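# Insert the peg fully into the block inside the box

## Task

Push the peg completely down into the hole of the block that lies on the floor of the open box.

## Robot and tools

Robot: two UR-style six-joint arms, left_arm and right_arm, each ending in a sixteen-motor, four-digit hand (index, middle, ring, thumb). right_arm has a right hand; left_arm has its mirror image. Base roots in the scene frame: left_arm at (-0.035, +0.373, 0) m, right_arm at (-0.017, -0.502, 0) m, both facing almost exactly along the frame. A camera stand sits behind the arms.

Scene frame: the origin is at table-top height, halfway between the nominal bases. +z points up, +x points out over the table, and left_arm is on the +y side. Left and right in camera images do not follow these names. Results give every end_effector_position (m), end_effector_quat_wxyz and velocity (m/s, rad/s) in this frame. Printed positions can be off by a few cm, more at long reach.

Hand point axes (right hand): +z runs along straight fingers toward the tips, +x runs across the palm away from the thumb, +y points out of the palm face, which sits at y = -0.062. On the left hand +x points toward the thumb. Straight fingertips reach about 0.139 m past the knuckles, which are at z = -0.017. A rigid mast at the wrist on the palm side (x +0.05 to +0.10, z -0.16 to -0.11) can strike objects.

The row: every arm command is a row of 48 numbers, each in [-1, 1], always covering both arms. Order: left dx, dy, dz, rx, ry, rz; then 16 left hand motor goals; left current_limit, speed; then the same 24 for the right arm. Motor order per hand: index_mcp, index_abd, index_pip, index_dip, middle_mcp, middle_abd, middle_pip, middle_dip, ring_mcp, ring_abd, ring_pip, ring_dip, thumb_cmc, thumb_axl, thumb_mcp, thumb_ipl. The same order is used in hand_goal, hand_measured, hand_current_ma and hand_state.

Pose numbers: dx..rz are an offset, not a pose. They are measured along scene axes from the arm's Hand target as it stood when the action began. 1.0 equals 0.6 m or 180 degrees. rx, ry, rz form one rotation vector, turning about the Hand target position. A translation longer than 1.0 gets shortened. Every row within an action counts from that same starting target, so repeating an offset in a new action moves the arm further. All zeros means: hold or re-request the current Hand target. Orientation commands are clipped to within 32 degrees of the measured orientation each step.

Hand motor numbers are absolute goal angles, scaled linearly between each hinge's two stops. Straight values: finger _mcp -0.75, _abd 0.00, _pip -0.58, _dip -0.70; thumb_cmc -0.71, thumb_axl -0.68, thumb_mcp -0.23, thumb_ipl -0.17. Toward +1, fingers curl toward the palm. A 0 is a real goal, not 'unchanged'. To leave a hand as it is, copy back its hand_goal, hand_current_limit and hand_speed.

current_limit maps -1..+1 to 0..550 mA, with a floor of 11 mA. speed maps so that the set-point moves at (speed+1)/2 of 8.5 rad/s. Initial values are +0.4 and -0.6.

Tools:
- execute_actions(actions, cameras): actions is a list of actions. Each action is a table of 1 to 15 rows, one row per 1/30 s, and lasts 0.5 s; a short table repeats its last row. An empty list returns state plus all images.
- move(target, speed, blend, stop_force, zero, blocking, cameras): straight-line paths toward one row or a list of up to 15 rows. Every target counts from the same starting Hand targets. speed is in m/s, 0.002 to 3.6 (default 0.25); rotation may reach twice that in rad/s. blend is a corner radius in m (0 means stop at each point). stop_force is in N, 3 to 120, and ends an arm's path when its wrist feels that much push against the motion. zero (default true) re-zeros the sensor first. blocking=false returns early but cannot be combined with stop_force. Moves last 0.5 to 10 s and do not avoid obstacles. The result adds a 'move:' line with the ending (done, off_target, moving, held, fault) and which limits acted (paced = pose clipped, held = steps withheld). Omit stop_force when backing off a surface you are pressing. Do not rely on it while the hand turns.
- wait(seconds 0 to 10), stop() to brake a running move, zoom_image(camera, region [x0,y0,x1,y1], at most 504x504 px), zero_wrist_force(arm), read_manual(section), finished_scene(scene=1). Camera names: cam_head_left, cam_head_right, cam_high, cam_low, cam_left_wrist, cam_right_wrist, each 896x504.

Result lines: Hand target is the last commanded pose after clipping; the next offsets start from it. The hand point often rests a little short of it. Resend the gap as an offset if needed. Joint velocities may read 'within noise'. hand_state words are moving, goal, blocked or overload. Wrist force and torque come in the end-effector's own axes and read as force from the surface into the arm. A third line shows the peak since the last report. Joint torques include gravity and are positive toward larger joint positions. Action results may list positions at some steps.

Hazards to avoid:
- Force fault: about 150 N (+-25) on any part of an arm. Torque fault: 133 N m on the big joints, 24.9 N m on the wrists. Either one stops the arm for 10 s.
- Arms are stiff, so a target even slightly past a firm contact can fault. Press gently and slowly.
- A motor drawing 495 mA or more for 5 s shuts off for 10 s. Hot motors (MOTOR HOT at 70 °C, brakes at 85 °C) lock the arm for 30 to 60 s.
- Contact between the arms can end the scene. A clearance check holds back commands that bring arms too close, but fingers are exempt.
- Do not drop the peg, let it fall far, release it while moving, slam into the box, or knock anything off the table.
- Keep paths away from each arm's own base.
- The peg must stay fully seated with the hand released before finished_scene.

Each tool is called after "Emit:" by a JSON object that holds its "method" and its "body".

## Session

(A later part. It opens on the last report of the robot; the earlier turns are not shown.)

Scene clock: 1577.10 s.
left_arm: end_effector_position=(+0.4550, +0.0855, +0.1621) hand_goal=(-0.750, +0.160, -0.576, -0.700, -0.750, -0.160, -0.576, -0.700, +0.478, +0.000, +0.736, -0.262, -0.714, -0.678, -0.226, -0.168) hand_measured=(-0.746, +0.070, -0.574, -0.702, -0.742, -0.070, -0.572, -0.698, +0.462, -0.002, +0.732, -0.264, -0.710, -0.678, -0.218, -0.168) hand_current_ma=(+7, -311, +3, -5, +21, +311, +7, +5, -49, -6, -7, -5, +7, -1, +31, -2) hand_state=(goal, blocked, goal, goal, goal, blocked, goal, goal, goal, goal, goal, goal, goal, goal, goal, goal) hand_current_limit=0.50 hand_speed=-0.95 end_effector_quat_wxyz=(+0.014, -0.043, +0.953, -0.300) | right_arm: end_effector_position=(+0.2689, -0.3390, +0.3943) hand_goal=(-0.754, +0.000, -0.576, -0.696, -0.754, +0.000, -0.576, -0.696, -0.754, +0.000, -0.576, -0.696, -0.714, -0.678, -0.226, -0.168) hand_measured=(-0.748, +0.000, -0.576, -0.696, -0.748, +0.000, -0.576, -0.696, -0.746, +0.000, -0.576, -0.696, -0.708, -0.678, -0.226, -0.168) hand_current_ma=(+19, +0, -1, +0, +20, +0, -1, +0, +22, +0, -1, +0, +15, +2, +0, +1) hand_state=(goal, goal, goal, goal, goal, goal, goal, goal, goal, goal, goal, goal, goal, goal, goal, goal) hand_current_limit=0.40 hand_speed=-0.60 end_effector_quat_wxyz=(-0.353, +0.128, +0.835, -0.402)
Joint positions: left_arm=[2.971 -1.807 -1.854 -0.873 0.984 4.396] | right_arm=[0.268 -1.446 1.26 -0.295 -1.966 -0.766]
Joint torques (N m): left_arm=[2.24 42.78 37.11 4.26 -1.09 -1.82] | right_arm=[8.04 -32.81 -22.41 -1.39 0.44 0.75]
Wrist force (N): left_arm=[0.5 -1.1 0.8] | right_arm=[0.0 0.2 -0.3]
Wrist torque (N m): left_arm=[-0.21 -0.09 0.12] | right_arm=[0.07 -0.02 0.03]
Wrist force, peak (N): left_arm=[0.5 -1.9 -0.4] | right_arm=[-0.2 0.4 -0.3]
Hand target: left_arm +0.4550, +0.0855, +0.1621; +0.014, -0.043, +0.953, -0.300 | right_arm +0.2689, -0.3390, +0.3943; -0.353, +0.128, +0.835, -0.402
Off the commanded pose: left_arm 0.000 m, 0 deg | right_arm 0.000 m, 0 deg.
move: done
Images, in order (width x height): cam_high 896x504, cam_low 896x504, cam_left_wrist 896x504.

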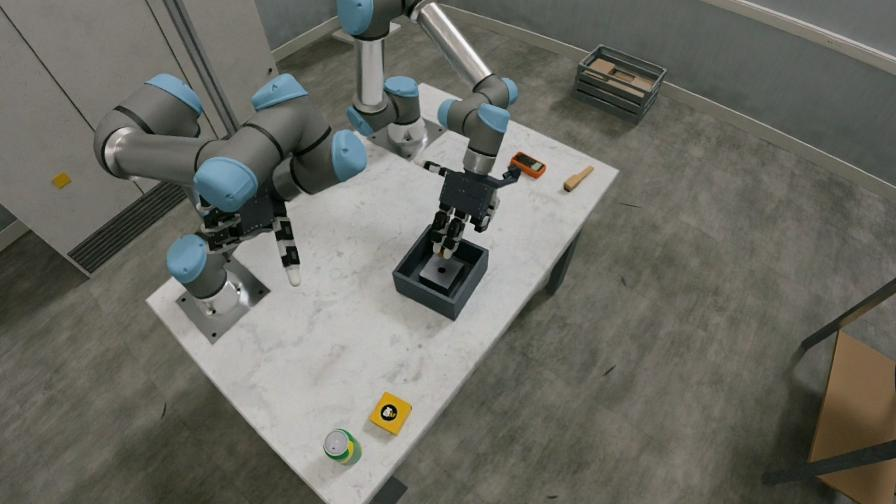

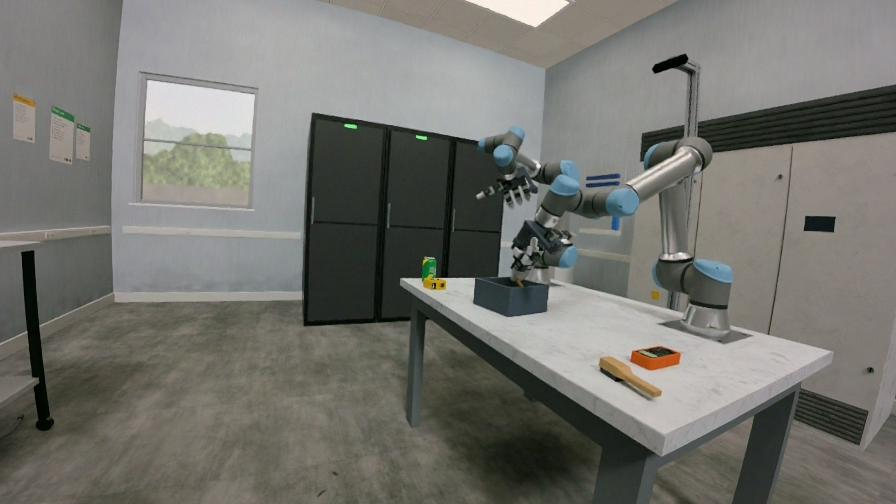

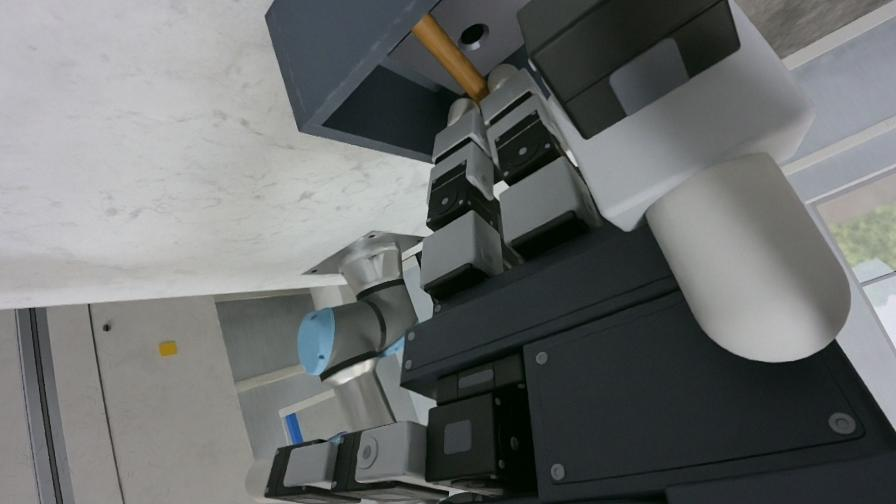

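Emit:
{"method": "move", "body": {"target": [[-0.0027,0.0293,0,0,0,0,-0.75,0.16,-0.576,-0.7,-0.75,-0.16,-0.576,-0.7,0.479,0,0.737,-0.261,-0.714,-0.678,-0.226,-0.168,0.5,-0.95,0,0,0,0,0,0,-0.754,0,-0.576,-0.696,-0.754,0,-0.576,-0.696,-0.754,0,-0.576,-0.696,-0.714,-0.678,-0.226,-0.168,0.4,-0.6],[-0.0028,0.0297,0.0843,0.083,0.0075,0,-0.75,0.16,-0.576,-0.7,-0.75,-0.16,-0.576,-0.7,0.479,0,0.737,-0.261,-0.714,-0.678,-0.226,-0.168,0.5,-0.95,0,0,0,0,0,0,-0.754,0,-0.576,-0.696,-0.754,0,-0.576,-0.696,-0.754,0,-0.576,-0.696,-0.714,-0.678,-0.226,-0.168,0.4,-0.6]], "speed": 0.04, "cameras": ["cam_left_wrist","cam_low","cam_high"]}}

Emit:
{"method": "zoom_image", "body": {"camera": "cam_left_wrist", "region": [350, 0, 600, 180]}}

Emit:
{"method": "zoom_image", "body": {"camera": "cam_high", "region": [370, 180, 540, 330]}}

Scene clock: 1593.77 s.
left_arm: end_effector_position=(+0.4533, +0.1033, +0.2128) hand_goal=(-0.750, +0.160, -0.576, -0.700, -0.750, -0.160, -0.576, -0.700, +0.478, +0.000, +0.736, -0.262, -0.714, -0.678, -0.226, -0.168) hand_measured=(-0.746, +0.070, -0.574, -0.702, -0.742, -0.070, -0.572, -0.698, +0.462, -0.002, +0.732, -0.264, -0.710, -0.678, -0.218, -0.168) hand_current_ma=(+7, -307, +3, -5, +21, +308, +7, +5, -49, -6, -7, -5, +7, -1, +31, -2) hand_state=(goal, blocked, goal, goal, goal, blocked, goal, goal, goal, goal, goal, goal, goal, goal, goal, goal) hand_current_limit=0.50 hand_speed=-0.95 end_effector_quat_wxyz=(+0.008, -0.044, +0.984, -0.173) end_effector_velocity=(+0.000, -0.001, -0.002) end_effector_angular_velocity=(-0.007, -0.001, -0.002) | right_arm: end_effector_position=(+0.2689, -0.3390, +0.3943) hand_goal=(-0.754, +0.000, -0.576, -0.696, -0.754, +0.000, -0.576, -0.696, -0.754, +0.000, -0.576, -0.696, -0.714, -0.678, -0.226, -0.168) hand_measured=(-0.748, +0.000, -0.576, -0.696, -0.748, +0.000, -0.576, -0.696, -0.746, +0.000, -0.576, -0.696, -0.708, -0.678, -0.226, -0.168) hand_current_ma=(+19, +0, -1, +0, +20, +0, -1, +0, +22, +0, -1, +0, +15, +2, +0, +1) hand_state=(goal, goal, goal, goal, goal, goal, goal, goal, goal, goal, goal, goal, goal, goal, goal, goal) hand_current_limit=0.40 hand_speed=-0.60 end_effector_quat_wxyz=(-0.353, +0.128, +0.835, -0.402)
Joint positions: left_arm=[2.892 -1.793 -1.69 -1.108 1.244 4.351] | right_arm=[0.268 -1.446 1.26 -0.295 -1.966 -0.766]
Joint velocities: left_arm=[0.001 0 -0.004 0.006 -0.007 0.002] | right_arm=[within noise]
Joint torques (N m): left_arm=[7.56 32.79 8.57 3.7 -2.34 1.29] | right_arm=[9.05 -32.58 -23.18 -1.43 0.33 0.48]
Wrist force (N): left_arm=[0.5 -1.1 0.2] | right_arm=[-0.3 0.1 -0.3]
Wrist torque (N m): left_arm=[-0.12 -0.11 0.17] | right_arm=[0.07 0.02 0.00]
Wrist force, peak (N): left_arm=[0.9 -1.5 0.9] | right_arm=[0.2 0.1 -0.6]
Hand target: left_arm +0.4533, +0.1033, +0.2126; +0.008, -0.044, +0.984, -0.173 | right_arm +0.2689, -0.3390, +0.3943; -0.353, +0.128, +0.835, -0.402
Off the commanded pose: left_arm 0.000 m, 0 deg | right_arm 0.000 m, 0 deg.
move: done
Images, in order (width x height): cam_high 896x504, cam_low 896x504, cam_left_wrist 896x504.

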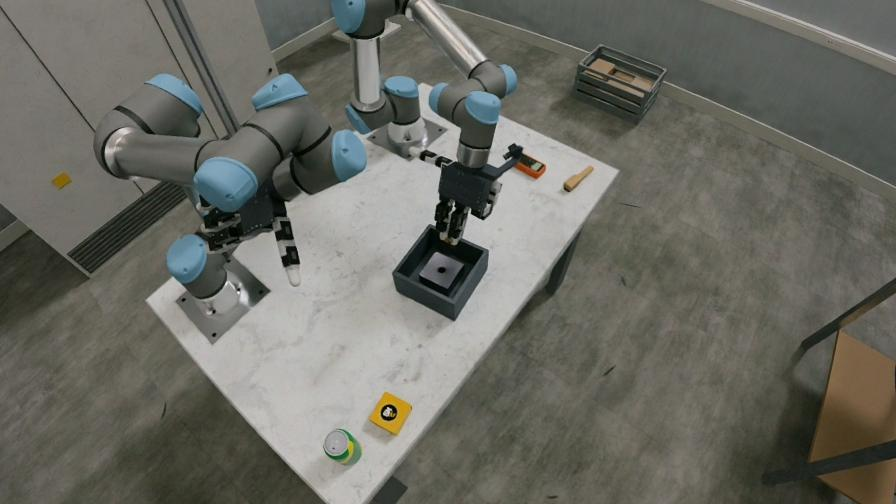

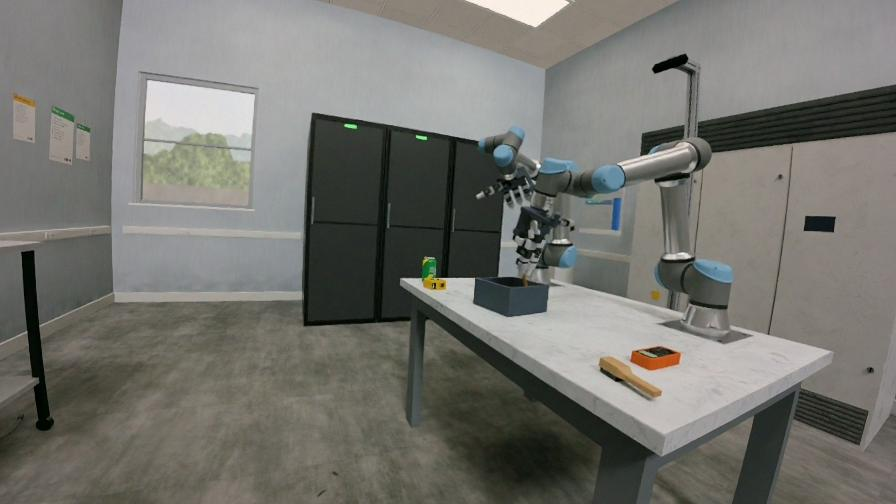

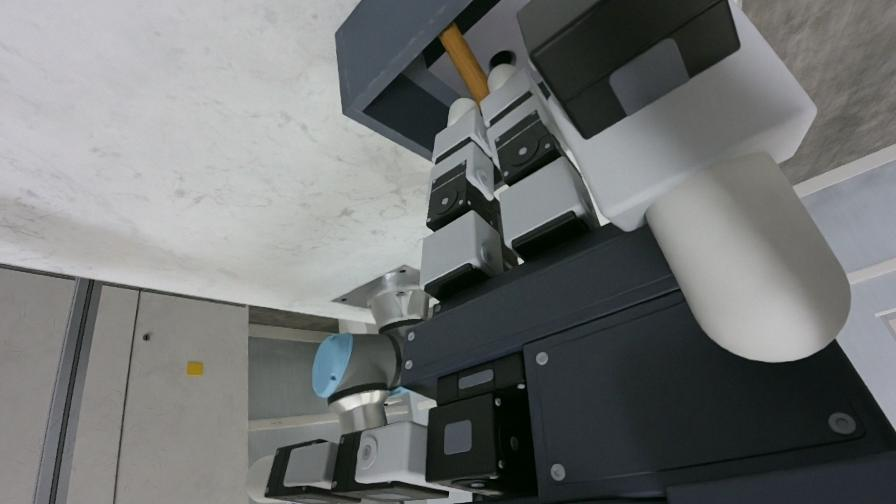

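Scaled by 2.016 from the camera's 896x504 image, which has a finer 1280x720 frame.

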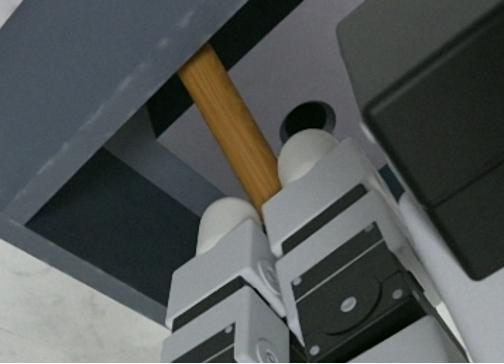

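Scaled by 2.965 from the camera's 896x504 image, which has a finer 1280x720 frame.

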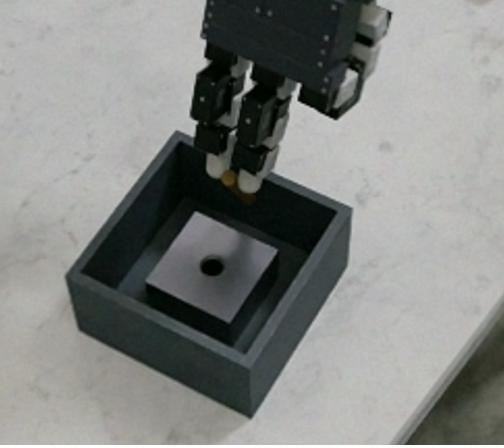

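Emit:
{"method": "move", "body": {"target": [[0.0002,-0.0023,0.041,0.0553,0.005,0,-0.75,0.16,-0.576,-0.7,-0.75,-0.16,-0.576,-0.7,0.479,0,0.737,-0.261,-0.714,-0.678,-0.226,-0.168,0.5,-0.95,0,0,0,0,0,0,-0.754,0,-0.576,-0.696,-0.754,0,-0.576,-0.696,-0.754,0,-0.576,-0.696,-0.714,-0.678,-0.226,-0.168,0.4,-0.6],[0.0008,-0.0083,0.0697,0.1107,0.01,0,-0.75,0.16,-0.576,-0.7,-0.75,-0.16,-0.576,-0.7,0.479,0,0.737,-0.261,-0.714,-0.678,-0.226,-0.168,0.5,-0.95,0,0,0,0,0,0,-0.754,0,-0.576,-0.696,-0.754,0,-0.576,-0.696,-0.754,0,-0.576,-0.696,-0.714,-0.678,-0.226,-0.168,0.4,-0.6]], "speed": 0.04, "cameras": ["cam_left_wrist","cam_low","cam_high"]}}

Emit:
{"method": "zoom_image", "body": {"camera": "cam_left_wrist", "region": [350, 0, 600, 180]}}

Emit:
{"method": "zoom_image", "body": {"camera": "cam_high", "region": [370, 180, 540, 330]}}

Emit:
{"method": "zoom_image", "body": {"camera": "cam_low", "region": [460, 220, 600, 330]}}

Scene clock: 1604.43 s.
left_arm: end_effector_position=(+0.4538, +0.0983, +0.2545) hand_goal=(-0.750, +0.160, -0.576, -0.700, -0.750, -0.160, -0.576, -0.700, +0.478, +0.000, +0.736, -0.262, -0.714, -0.678, -0.226, -0.168) hand_measured=(-0.750, +0.072, -0.574, -0.702, -0.742, -0.072, -0.572, -0.698, +0.462, -0.002, +0.732, -0.264, -0.712, -0.678, -0.218, -0.168) hand_current_ma=(+2, -303, +2, -5, +21, +303, +7, +5, -49, -6, -7, -5, +6, -1, +31, -2) hand_state=(goal, blocked, goal, goal, goal, blocked, goal, goal, goal, goal, goal, goal, goal, goal, goal, goal) hand_current_limit=0.50 hand_speed=-0.95 end_effector_quat_wxyz=(+0.000, -0.045, +0.999, +0.001) end_effector_velocity=(+0.001, -0.001, +0.000) end_effector_angular_velocity=(-0.009, -0.003, +0.000) | right_arm: end_effector_position=(+0.2689, -0.3390, +0.3943) hand_goal=(-0.754, +0.000, -0.576, -0.696, -0.754, +0.000, -0.576, -0.696, -0.754, +0.000, -0.576, -0.696, -0.714, -0.678, -0.226, -0.168) hand_measured=(-0.748, +0.000, -0.576, -0.696, -0.748, +0.000, -0.576, -0.696, -0.746, +0.000, -0.576, -0.696, -0.708, -0.678, -0.226, -0.168) hand_current_ma=(+19, +0, -1, +0, +20, +0, -1, +0, +22, +0, -1, +0, +15, +2, +0, +1) hand_state=(goal, goal, goal, goal, goal, goal, goal, goal, goal, goal, goal, goal, goal, goal, goal, goal) hand_current_limit=0.40 hand_speed=-0.60 end_effector_quat_wxyz=(-0.353, +0.128, +0.835, -0.402)
Joint positions: left_arm=[2.754 -1.889 -1.464 -1.361 1.572 4.233] | right_arm=[0.268 -1.446 1.26 -0.295 -1.966 -0.766]
Joint velocities: left_arm=[0.001 0.001 -0.001 0.006 -0.008 0.001] | right_arm=[within noise]
Joint torques (N m): left_arm=[5.91 49.69 10.36 3.72 -1.46 1.36] | right_arm=[7.34 -32.62 -23.58 -1.22 0.33 0.85]
Wrist force (N): left_arm=[0.1 -1.5 -0.3] | right_arm=[-0.1 0.1 -0.5]
Wrist torque (N m): left_arm=[-0.11 -0.08 0.08] | right_arm=[0.08 -0.01 0.02]
Wrist force, peak (N): left_arm=[0.2 -1.6 -0.1] | right_arm=[0.0 0.2 -0.6]
Hand target: left_arm +0.4538, +0.0984, +0.2545; +0.000, -0.045, +0.999, +0.000 | right_arm +0.2689, -0.3390, +0.3943; -0.353, +0.128, +0.835, -0.402
Off the commanded pose: left_arm 0.000 m, 0 deg | right_arm 0.000 m, 0 deg.
move: done
Images, in order (width x height): cam_high 896x504, cam_low 896x504, cam_left_wrist 896x504.

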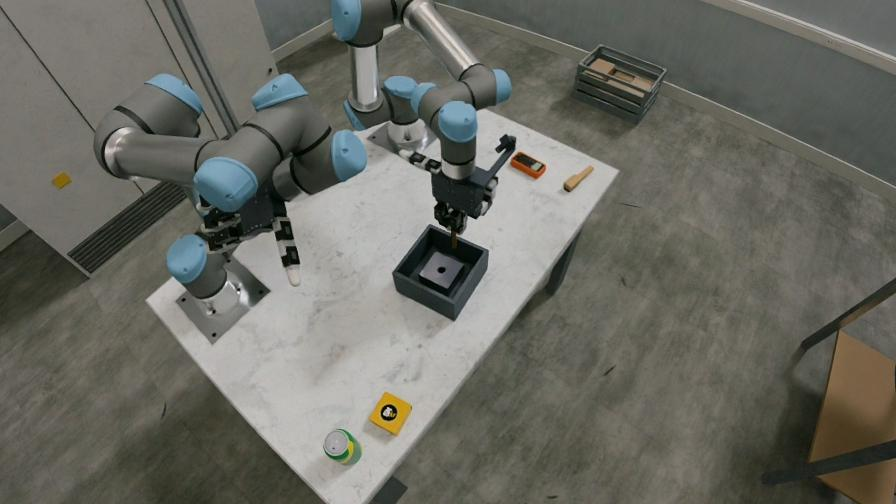

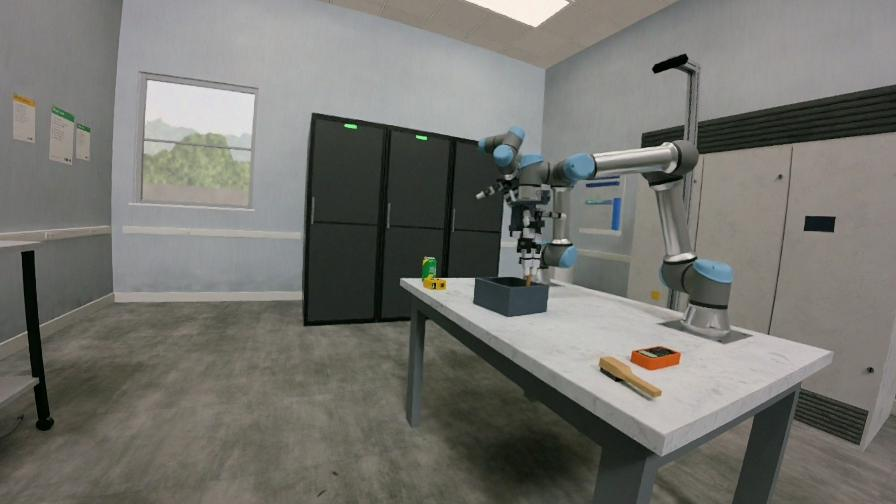

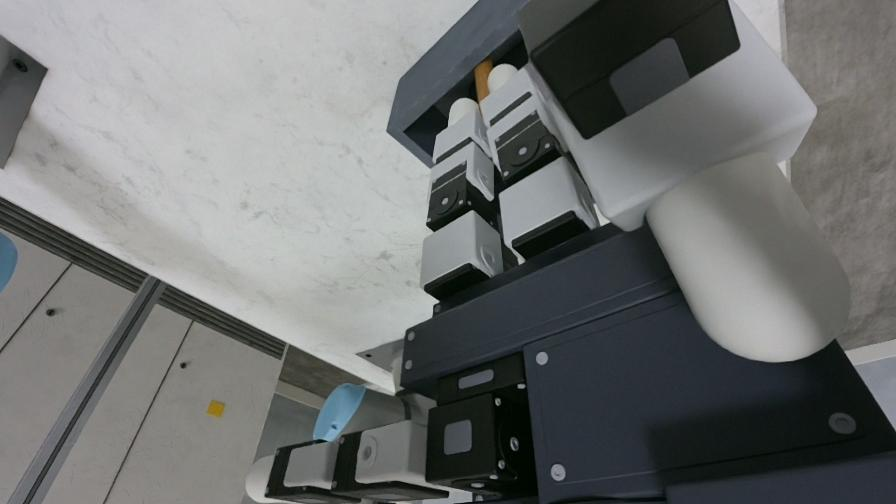

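Scaled by 2.016 from the camera's 896x504 image, which has a finer 1280x720 frame.

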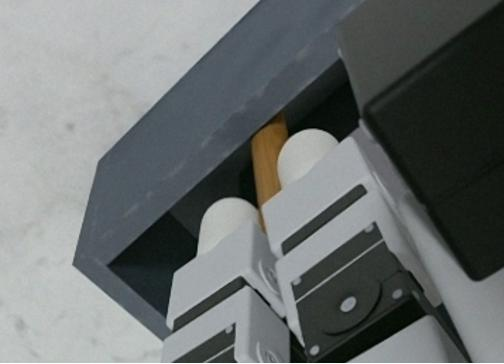

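Scaled by 2.965 from the camera's 896x504 image, which has a finer 1280x720 frame.

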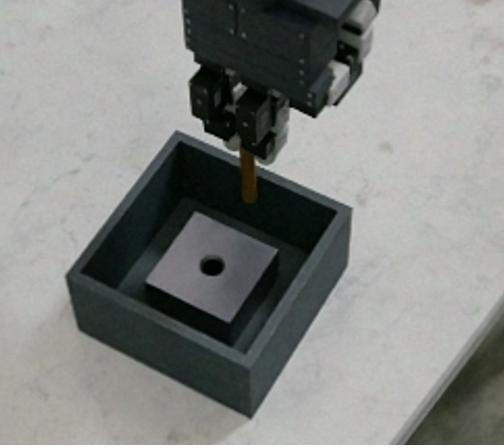

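Scaled by 3.600 from the camera's 896x504 image, which has a finer 1280x720 frame.

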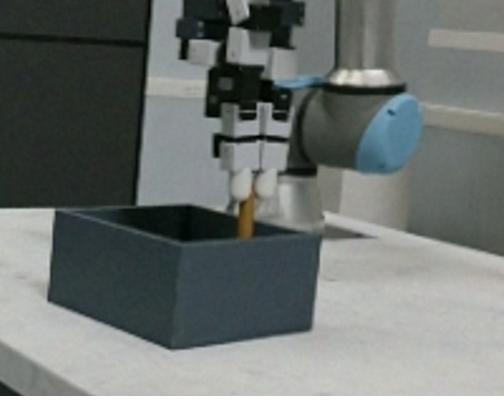

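Emit:
{"method": "move", "body": {"target": [0.039,-0.1497,0.025,0,0,0,-0.75,0.16,-0.576,-0.7,-0.75,-0.16,-0.576,-0.7,0.479,0,0.737,-0.261,-0.714,-0.678,-0.226,-0.168,0.5,-0.95,0,0,0,0,0,0,-0.754,0,-0.576,-0.696,-0.754,0,-0.576,-0.696,-0.754,0,-0.576,-0.696,-0.714,-0.678,-0.226,-0.168,0.4,-0.6], "speed": 0.06, "cameras": ["cam_left_wrist","cam_low","cam_high"]}}

Emit:
{"method": "zoom_image", "body": {"camera": "cam_left_wrist", "region": [400, 0, 560, 120]}}

Emit:
{"method": "zoom_image", "body": {"camera": "cam_high", "region": [380, 200, 520, 320]}}

Emit:
{"method": "zoom_image", "body": {"camera": "cam_low", "region": [460, 220, 600, 330]}}

Scene clock: 1613.30 s.
left_arm: end_effector_position=(+0.4771, +0.0085, +0.2694) hand_goal=(-0.750, +0.160, -0.576, -0.700, -0.750, -0.160, -0.576, -0.700, +0.478, +0.000, +0.736, -0.262, -0.714, -0.678, -0.226, -0.168) hand_measured=(-0.750, +0.072, -0.574, -0.702, -0.742, -0.072, -0.572, -0.698, +0.462, -0.002, +0.734, -0.264, -0.712, -0.678, -0.218, -0.168) hand_current_ma=(+1, -303, +2, -5, +21, +302, +7, +5, -49, -6, -7, -5, +5, -1, +31, -2) hand_state=(goal, blocked, goal, goal, goal, blocked, goal, goal, goal, goal, goal, goal, goal, goal, goal, goal) hand_current_limit=0.50 hand_speed=-0.95 end_effector_quat_wxyz=(+0.000, -0.045, +0.999, +0.000) | right_arm: end_effector_position=(+0.2689, -0.3390, +0.3943) hand_goal=(-0.754, +0.000, -0.576, -0.696, -0.754, +0.000, -0.576, -0.696, -0.754, +0.000, -0.576, -0.696, -0.714, -0.678, -0.226, -0.168) hand_measured=(-0.748, +0.000, -0.576, -0.696, -0.748, +0.000, -0.576, -0.696, -0.746, +0.000, -0.576, -0.696, -0.708, -0.678, -0.226, -0.168) hand_current_ma=(+19, +0, -1, +0, +20, +0, -1, +0, +22, +0, -1, +0, +15, +2, +0, +1) hand_state=(goal, goal, goal, goal, goal, goal, goal, goal, goal, goal, goal, goal, goal, goal, goal, goal) hand_current_limit=0.40 hand_speed=-0.60 end_effector_quat_wxyz=(-0.353, +0.128, +0.835, -0.402)
Joint positions: left_arm=[2.645 -2.062 -1.178 -1.474 1.571 4.125] | right_arm=[0.268 -1.446 1.26 -0.295 -1.966 -0.766]
Joint torques (N m): left_arm=[6.4 51.72 16.33 3.82 -0.65 1.61] | right_arm=[8.88 -33.11 -24.41 -1.21 0.21 0.6]
Wrist force (N): left_arm=[0.0 -1.4 0.1] | right_arm=[0.0 -0.1 -0.5]
Wrist torque (N m): left_arm=[-0.11 -0.05 0.00] | right_arm=[0.06 -0.01 0.02]
Wrist force, peak (N): left_arm=[-0.1 -1.9 -0.3] | right_arm=[-0.5 0.0 -0.4]
Hand target: left_arm +0.4772, +0.0085, +0.2695; +0.000, -0.045, +0.999, +0.000 | right_arm +0.2689, -0.3390, +0.3943; -0.353, +0.128, +0.835, -0.402
Off the commanded pose: left_arm 0.000 m, 0 deg | right_arm 0.000 m, 0 deg.
move: done
Images, in order (width x height): cam_high 896x504, cam_low 896x504, cam_left_wrist 896x504.

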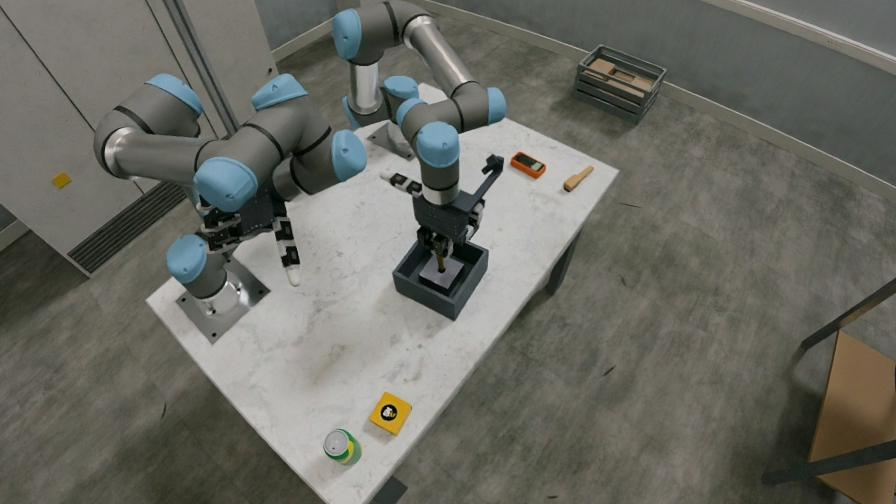

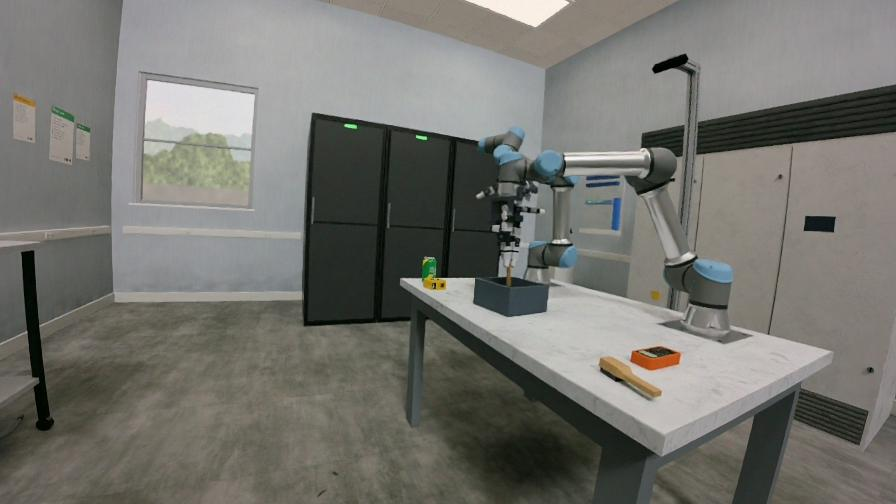

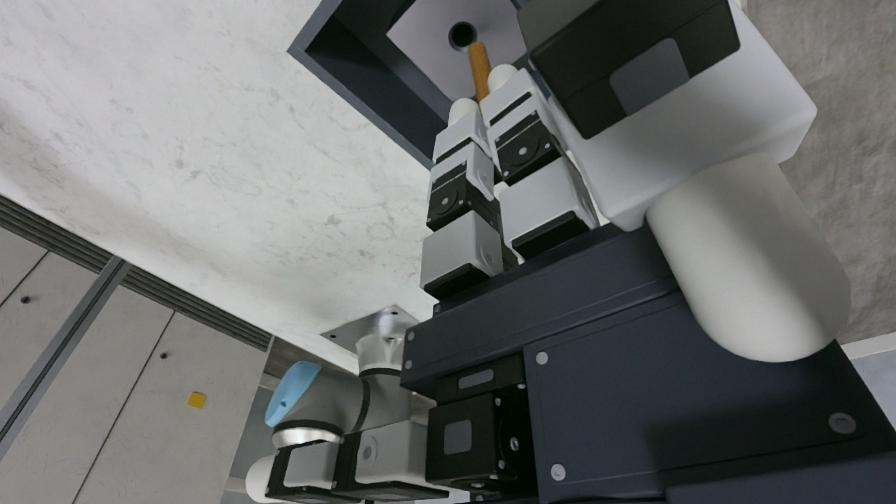

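Scaled by 3.150 from the camera's 896x504 image, which has a finer 1280x720 frame.

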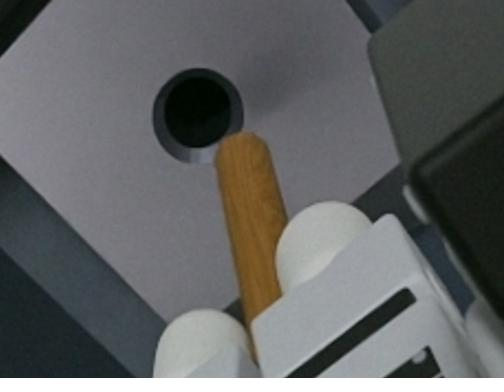

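Scaled by 3.600 from the camera's 896x504 image, which has a finer 1280x720 frame.

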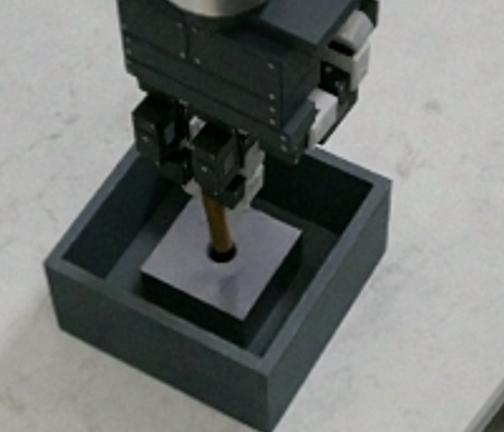

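Scaled by 3.600 from the camera's 896x504 image, which has a finer 1280x720 frame.

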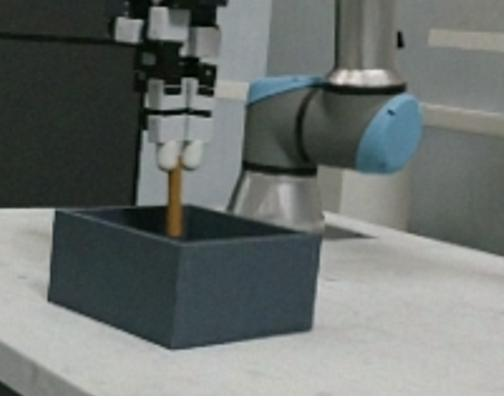

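Emit:
{"method": "move", "body": {"target": [-0.021,0,-0.04,0,0,0,-0.75,0.16,-0.576,-0.7,-0.75,-0.16,-0.576,-0.7,0.479,0,0.737,-0.261,-0.714,-0.678,-0.226,-0.168,0.5,-0.95,0,0,0,0,0,0,-0.754,0,-0.576,-0.696,-0.754,0,-0.576,-0.696,-0.754,0,-0.576,-0.696,-0.714,-0.678,-0.226,-0.168,0.4,-0.6], "speed": 0.04, "stop_force": 4, "cameras": ["cam_left_wrist","cam_low","cam_high"]}}

Emit:
{"method": "zoom_image", "body": {"camera": "cam_left_wrist", "region": [400, 0, 560, 120]}}

Emit:
{"method": "zoom_image", "body": {"camera": "cam_high", "region": [400, 220, 500, 300]}}

Emit:
{"method": "zoom_image", "body": {"camera": "cam_low", "region": [460, 220, 600, 330]}}

Scene clock: 1650.57 s.
left_arm: end_effector_position=(+0.4645, +0.0085, +0.2455) hand_goal=(-0.750, +0.160, -0.576, -0.700, -0.750, -0.160, -0.576, -0.700, +0.478, +0.000, +0.736, -0.262, -0.714, -0.678, -0.226, -0.168) hand_measured=(-0.750, +0.072, -0.574, -0.702, -0.742, -0.072, -0.572, -0.698, +0.462, -0.002, +0.734, -0.264, -0.712, -0.678, -0.218, -0.168) hand_current_ma=(+1, -303, +2, -5, +21, +302, +7, +5, -49, -6, -7, -5, +5, -1, +31, -2) hand_state=(goal, blocked, goal, goal, goal, blocked, goal, goal, goal, goal, goal, goal, goal, goal, goal, goal) hand_current_limit=0.50 hand_speed=-0.95 end_effector_quat_wxyz=(+0.000, -0.045, +0.999, +0.000) | right_arm: end_effector_position=(+0.2689, -0.3390, +0.3943) hand_goal=(-0.754, +0.000, -0.576, -0.696, -0.754, +0.000, -0.576, -0.696, -0.754, +0.000, -0.576, -0.696, -0.714, -0.678, -0.226, -0.168) hand_measured=(-0.748, +0.000, -0.576, -0.696, -0.748, +0.000, -0.576, -0.696, -0.746, +0.000, -0.576, -0.696, -0.708, -0.678, -0.226, -0.168) hand_current_ma=(+19, +0, -1, +0, +20, +0, -1, +0, +22, +0, -1, +0, +15, +2, +0, +1) hand_state=(goal, goal, goal, goal, goal, goal, goal, goal, goal, goal, goal, goal, goal, goal, goal, goal) hand_current_limit=0.40 hand_speed=-0.60 end_effector_quat_wxyz=(-0.353, +0.128, +0.835, -0.402)
Joint positions: left_arm=[2.636 -2.045 -1.264 -1.404 1.571 4.116] | right_arm=[0.268 -1.446 1.26 -0.295 -1.966 -0.766]
Joint torques (N m): left_arm=[5.5 37.8 38.99 3.95 0.86 1.78] | right_arm=[9.01 -34.35 -23.34 -1.12 0.46 0.48]
Wrist force (N): left_arm=[0.2 -1.4 0.0] | right_arm=[-0.3 0.1 -0.4]
Wrist torque (N m): left_arm=[-0.10 -0.08 0.09] | right_arm=[0.08 0.02 0.00]
Wrist force, peak (N): left_arm=[0.1 -1.6 0.0] | right_arm=[-0.2 0.3 -0.5]
Hand target: left_arm +0.4646, +0.0085, +0.2455; +0.000, -0.045, +0.999, +0.000 | right_arm +0.2689, -0.3390, +0.3943; -0.353, +0.128, +0.835, -0.402
Off the commanded pose: left_arm 0.000 m, 0 deg | right_arm 0.000 m, 0 deg.
move: done
Images, in order (width x height): cam_high 896x504, cam_low 896x504, cam_left_wrist 896x504.

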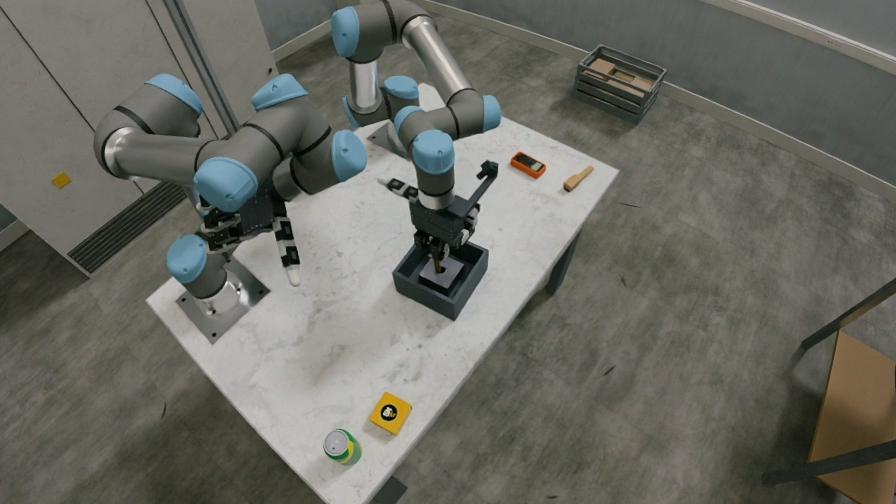

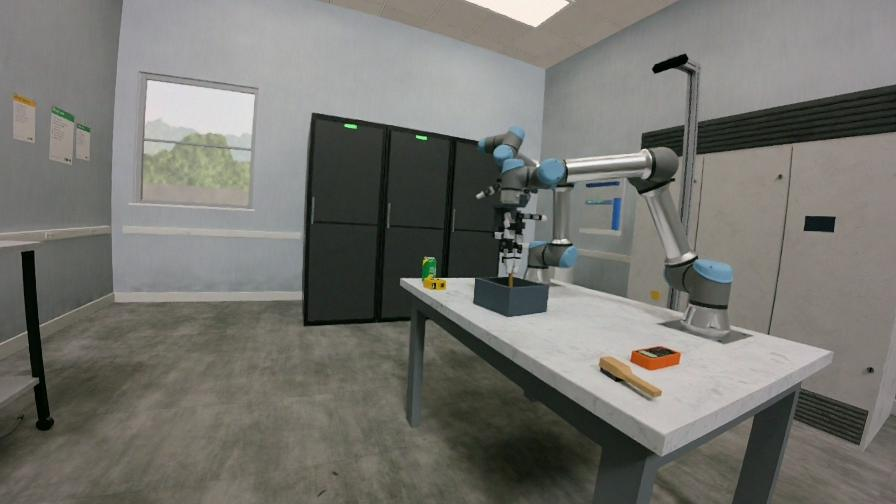

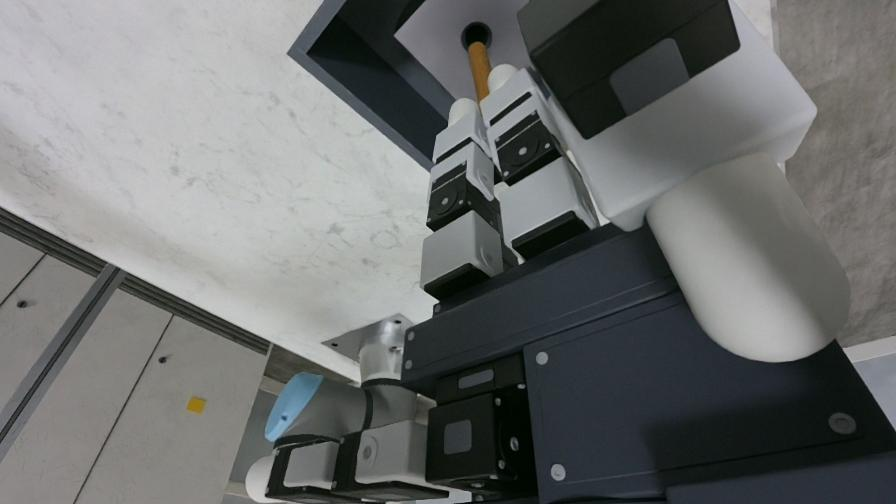

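Scaled by 3.150 from the camera's 896x504 image, which has a finer 1280x720 frame.

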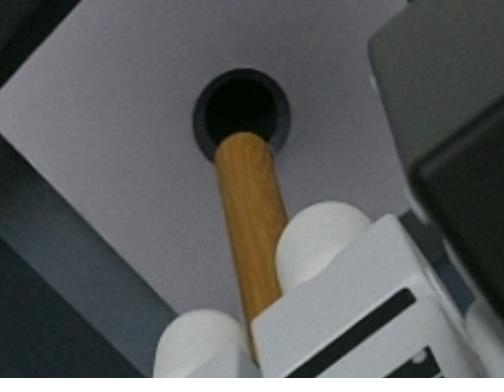

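Scaled by 5.040 from the camera's 896x504 image, which has a finer 1280x720 frame.

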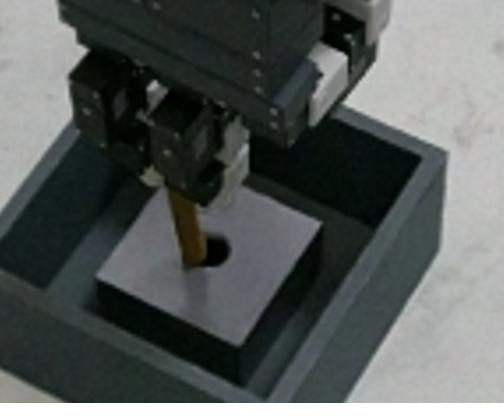

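Scaled by 3.600 from the camera's 896x504 image, which has a finer 1280x720 frame.

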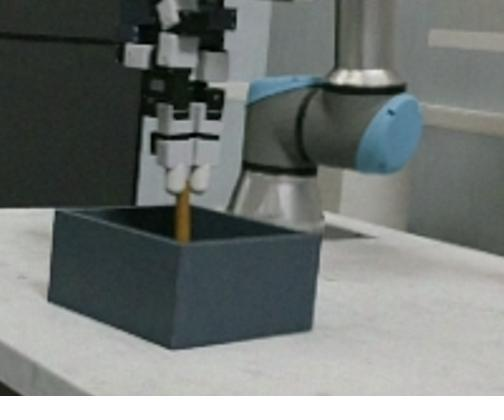

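Emit:
{"method": "zoom_image", "body": {"camera": "cam_high", "region": [380, 120, 520, 300]}}

Emit:
{"method": "zoom_image", "body": {"camera": "cam_low", "region": [450, 150, 580, 330]}}

Scaled by 2.800 from the camera's 896x504 image, which has a finer 1280x720 frame.

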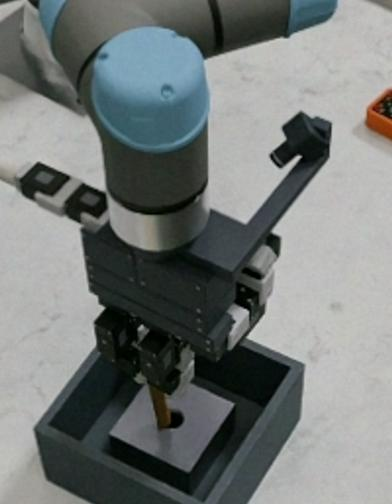

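Scaled by 2.800 from the camera's 896x504 image, which has a finer 1280x720 frame.

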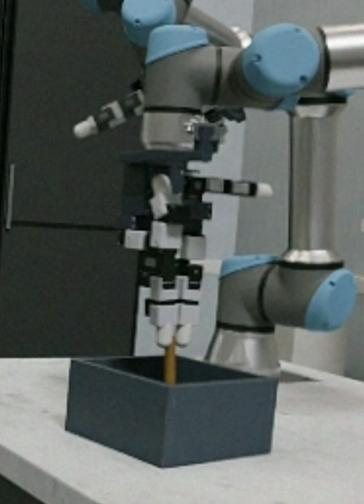

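Emit:
{"method": "move", "body": {"target": [0,0,-0.03,0,0,0,-0.75,0.16,-0.576,-0.7,-0.75,-0.16,-0.576,-0.7,0.479,0,0.737,-0.261,-0.714,-0.678,-0.226,-0.168,0.5,-0.95,0,0,0,0,0,0,-0.754,0,-0.576,-0.696,-0.754,0,-0.576,-0.696,-0.754,0,-0.576,-0.696,-0.714,-0.678,-0.226,-0.168,0.4,-0.6], "speed": 0.02, "stop_force": 3, "cameras": ["cam_left_wrist","cam_low","cam_high"]}}

Emit:
{"method": "zoom_image", "body": {"camera": "cam_left_wrist", "region": [430, 0, 530, 80]}}

Emit:
{"method": "zoom_image", "body": {"camera": "cam_high", "region": [400, 220, 500, 300]}}

Scene clock: 1724.03 s.
left_arm: end_effector_position=(+0.4647, +0.0085, +0.2448) hand_goal=(-0.750, +0.160, -0.576, -0.700, -0.750, -0.160, -0.576, -0.700, +0.478, +0.000, +0.736, -0.262, -0.714, -0.678, -0.226, -0.168) hand_measured=(-0.750, +0.074, -0.574, -0.702, -0.742, -0.074, -0.572, -0.698, +0.462, -0.002, +0.734, -0.264, -0.712, -0.678, -0.218, -0.168) hand_current_ma=(+1, -294, +2, -5, +21, +295, +7, +5, -49, -6, -7, -5, +5, -1, +31, -2) hand_state=(goal, blocked, goal, goal, goal, blocked, goal, goal, goal, goal, goal, goal, goal, goal, goal, goal) hand_current_limit=0.50 hand_speed=-0.95 end_effector_quat_wxyz=(+0.000, -0.045, +0.999, +0.000) | right_arm: end_effector_position=(+0.2689, -0.3390, +0.3943) hand_goal=(-0.754, +0.000, -0.576, -0.696, -0.754, +0.000, -0.576, -0.696, -0.754, +0.000, -0.576, -0.696, -0.714, -0.678, -0.226, -0.168) hand_measured=(-0.748, +0.000, -0.576, -0.696, -0.748, +0.000, -0.576, -0.696, -0.746, +0.000, -0.576, -0.696, -0.708, -0.678, -0.226, -0.168) hand_current_ma=(+19, +0, -1, +0, +20, +0, -1, +0, +22, +0, -1, +0, +15, +2, +0, +1) hand_state=(goal, goal, goal, goal, goal, goal, goal, goal, goal, goal, goal, goal, goal, goal, goal, goal) hand_current_limit=0.40 hand_speed=-0.60 end_effector_quat_wxyz=(-0.353, +0.128, +0.835, -0.402)
Joint positions: left_arm=[2.636 -2.045 -1.266 -1.401 1.571 4.116] | right_arm=[0.268 -1.446 1.26 -0.295 -1.966 -0.766]
Joint torques (N m): left_arm=[6.17 56.04 32.18 4.11 -0.81 1.66] | right_arm=[7.12 -32.75 -24.3 -1.33 0.15 0.71]
Wrist force (N): left_arm=[0.0 -1.3 0.0] | right_arm=[0.1 0.1 -0.4]
Wrist torque (N m): left_arm=[-0.09 -0.06 0.08] | right_arm=[0.07 -0.03 0.03]
Wrist force, peak (N): left_arm=[0.2 -1.2 -2.8] | right_arm=[-0.2 0.0 -0.7]
Hand target: left_arm +0.4647, +0.0085, +0.2448; +0.000, -0.045, +0.999, +0.000 (not the last commanded pose) | right_arm +0.2689, -0.3390, +0.3943; -0.353, +0.128, +0.835, -0.402
Off the commanded pose: left_arm 0.017 m, 0 deg | right_arm 0.000 m, 0 deg.
move: contact (left_arm)
Images, in order (width x height): cam_high 896x504, cam_low 896x504, cam_left_wrist 896x504.

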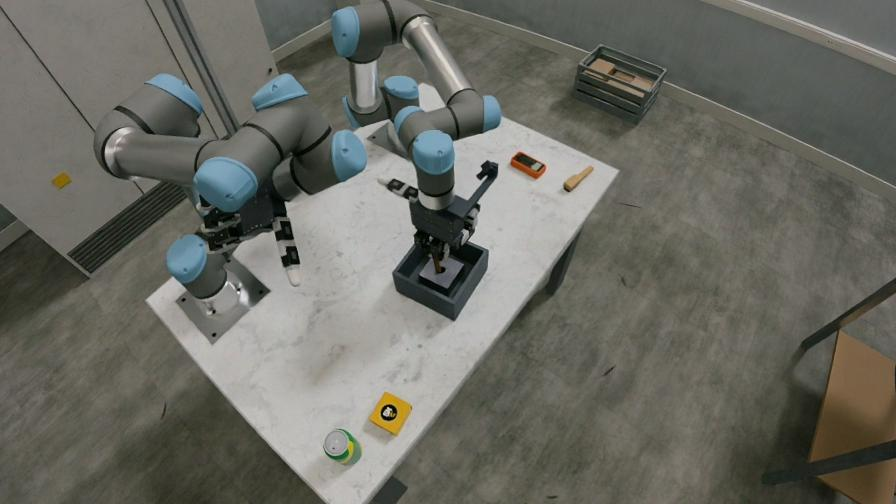

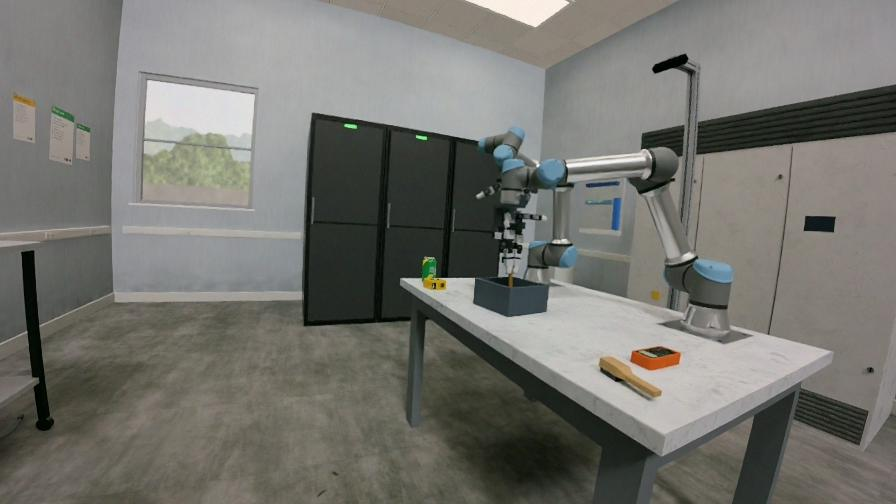

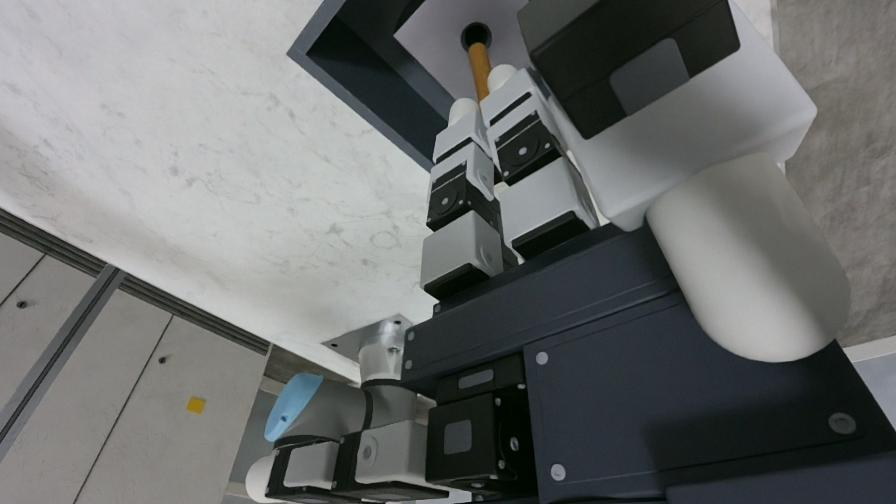

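Scaled by 5.040 from the camera's 896x504 image, which has a finer 1280x720 frame.

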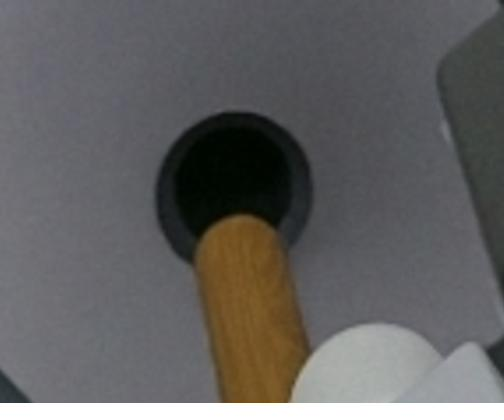

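Scaled by 5.040 from the camera's 896x504 image, which has a finer 1280x720 frame.

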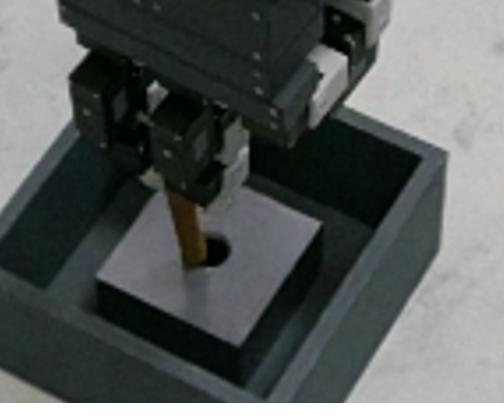

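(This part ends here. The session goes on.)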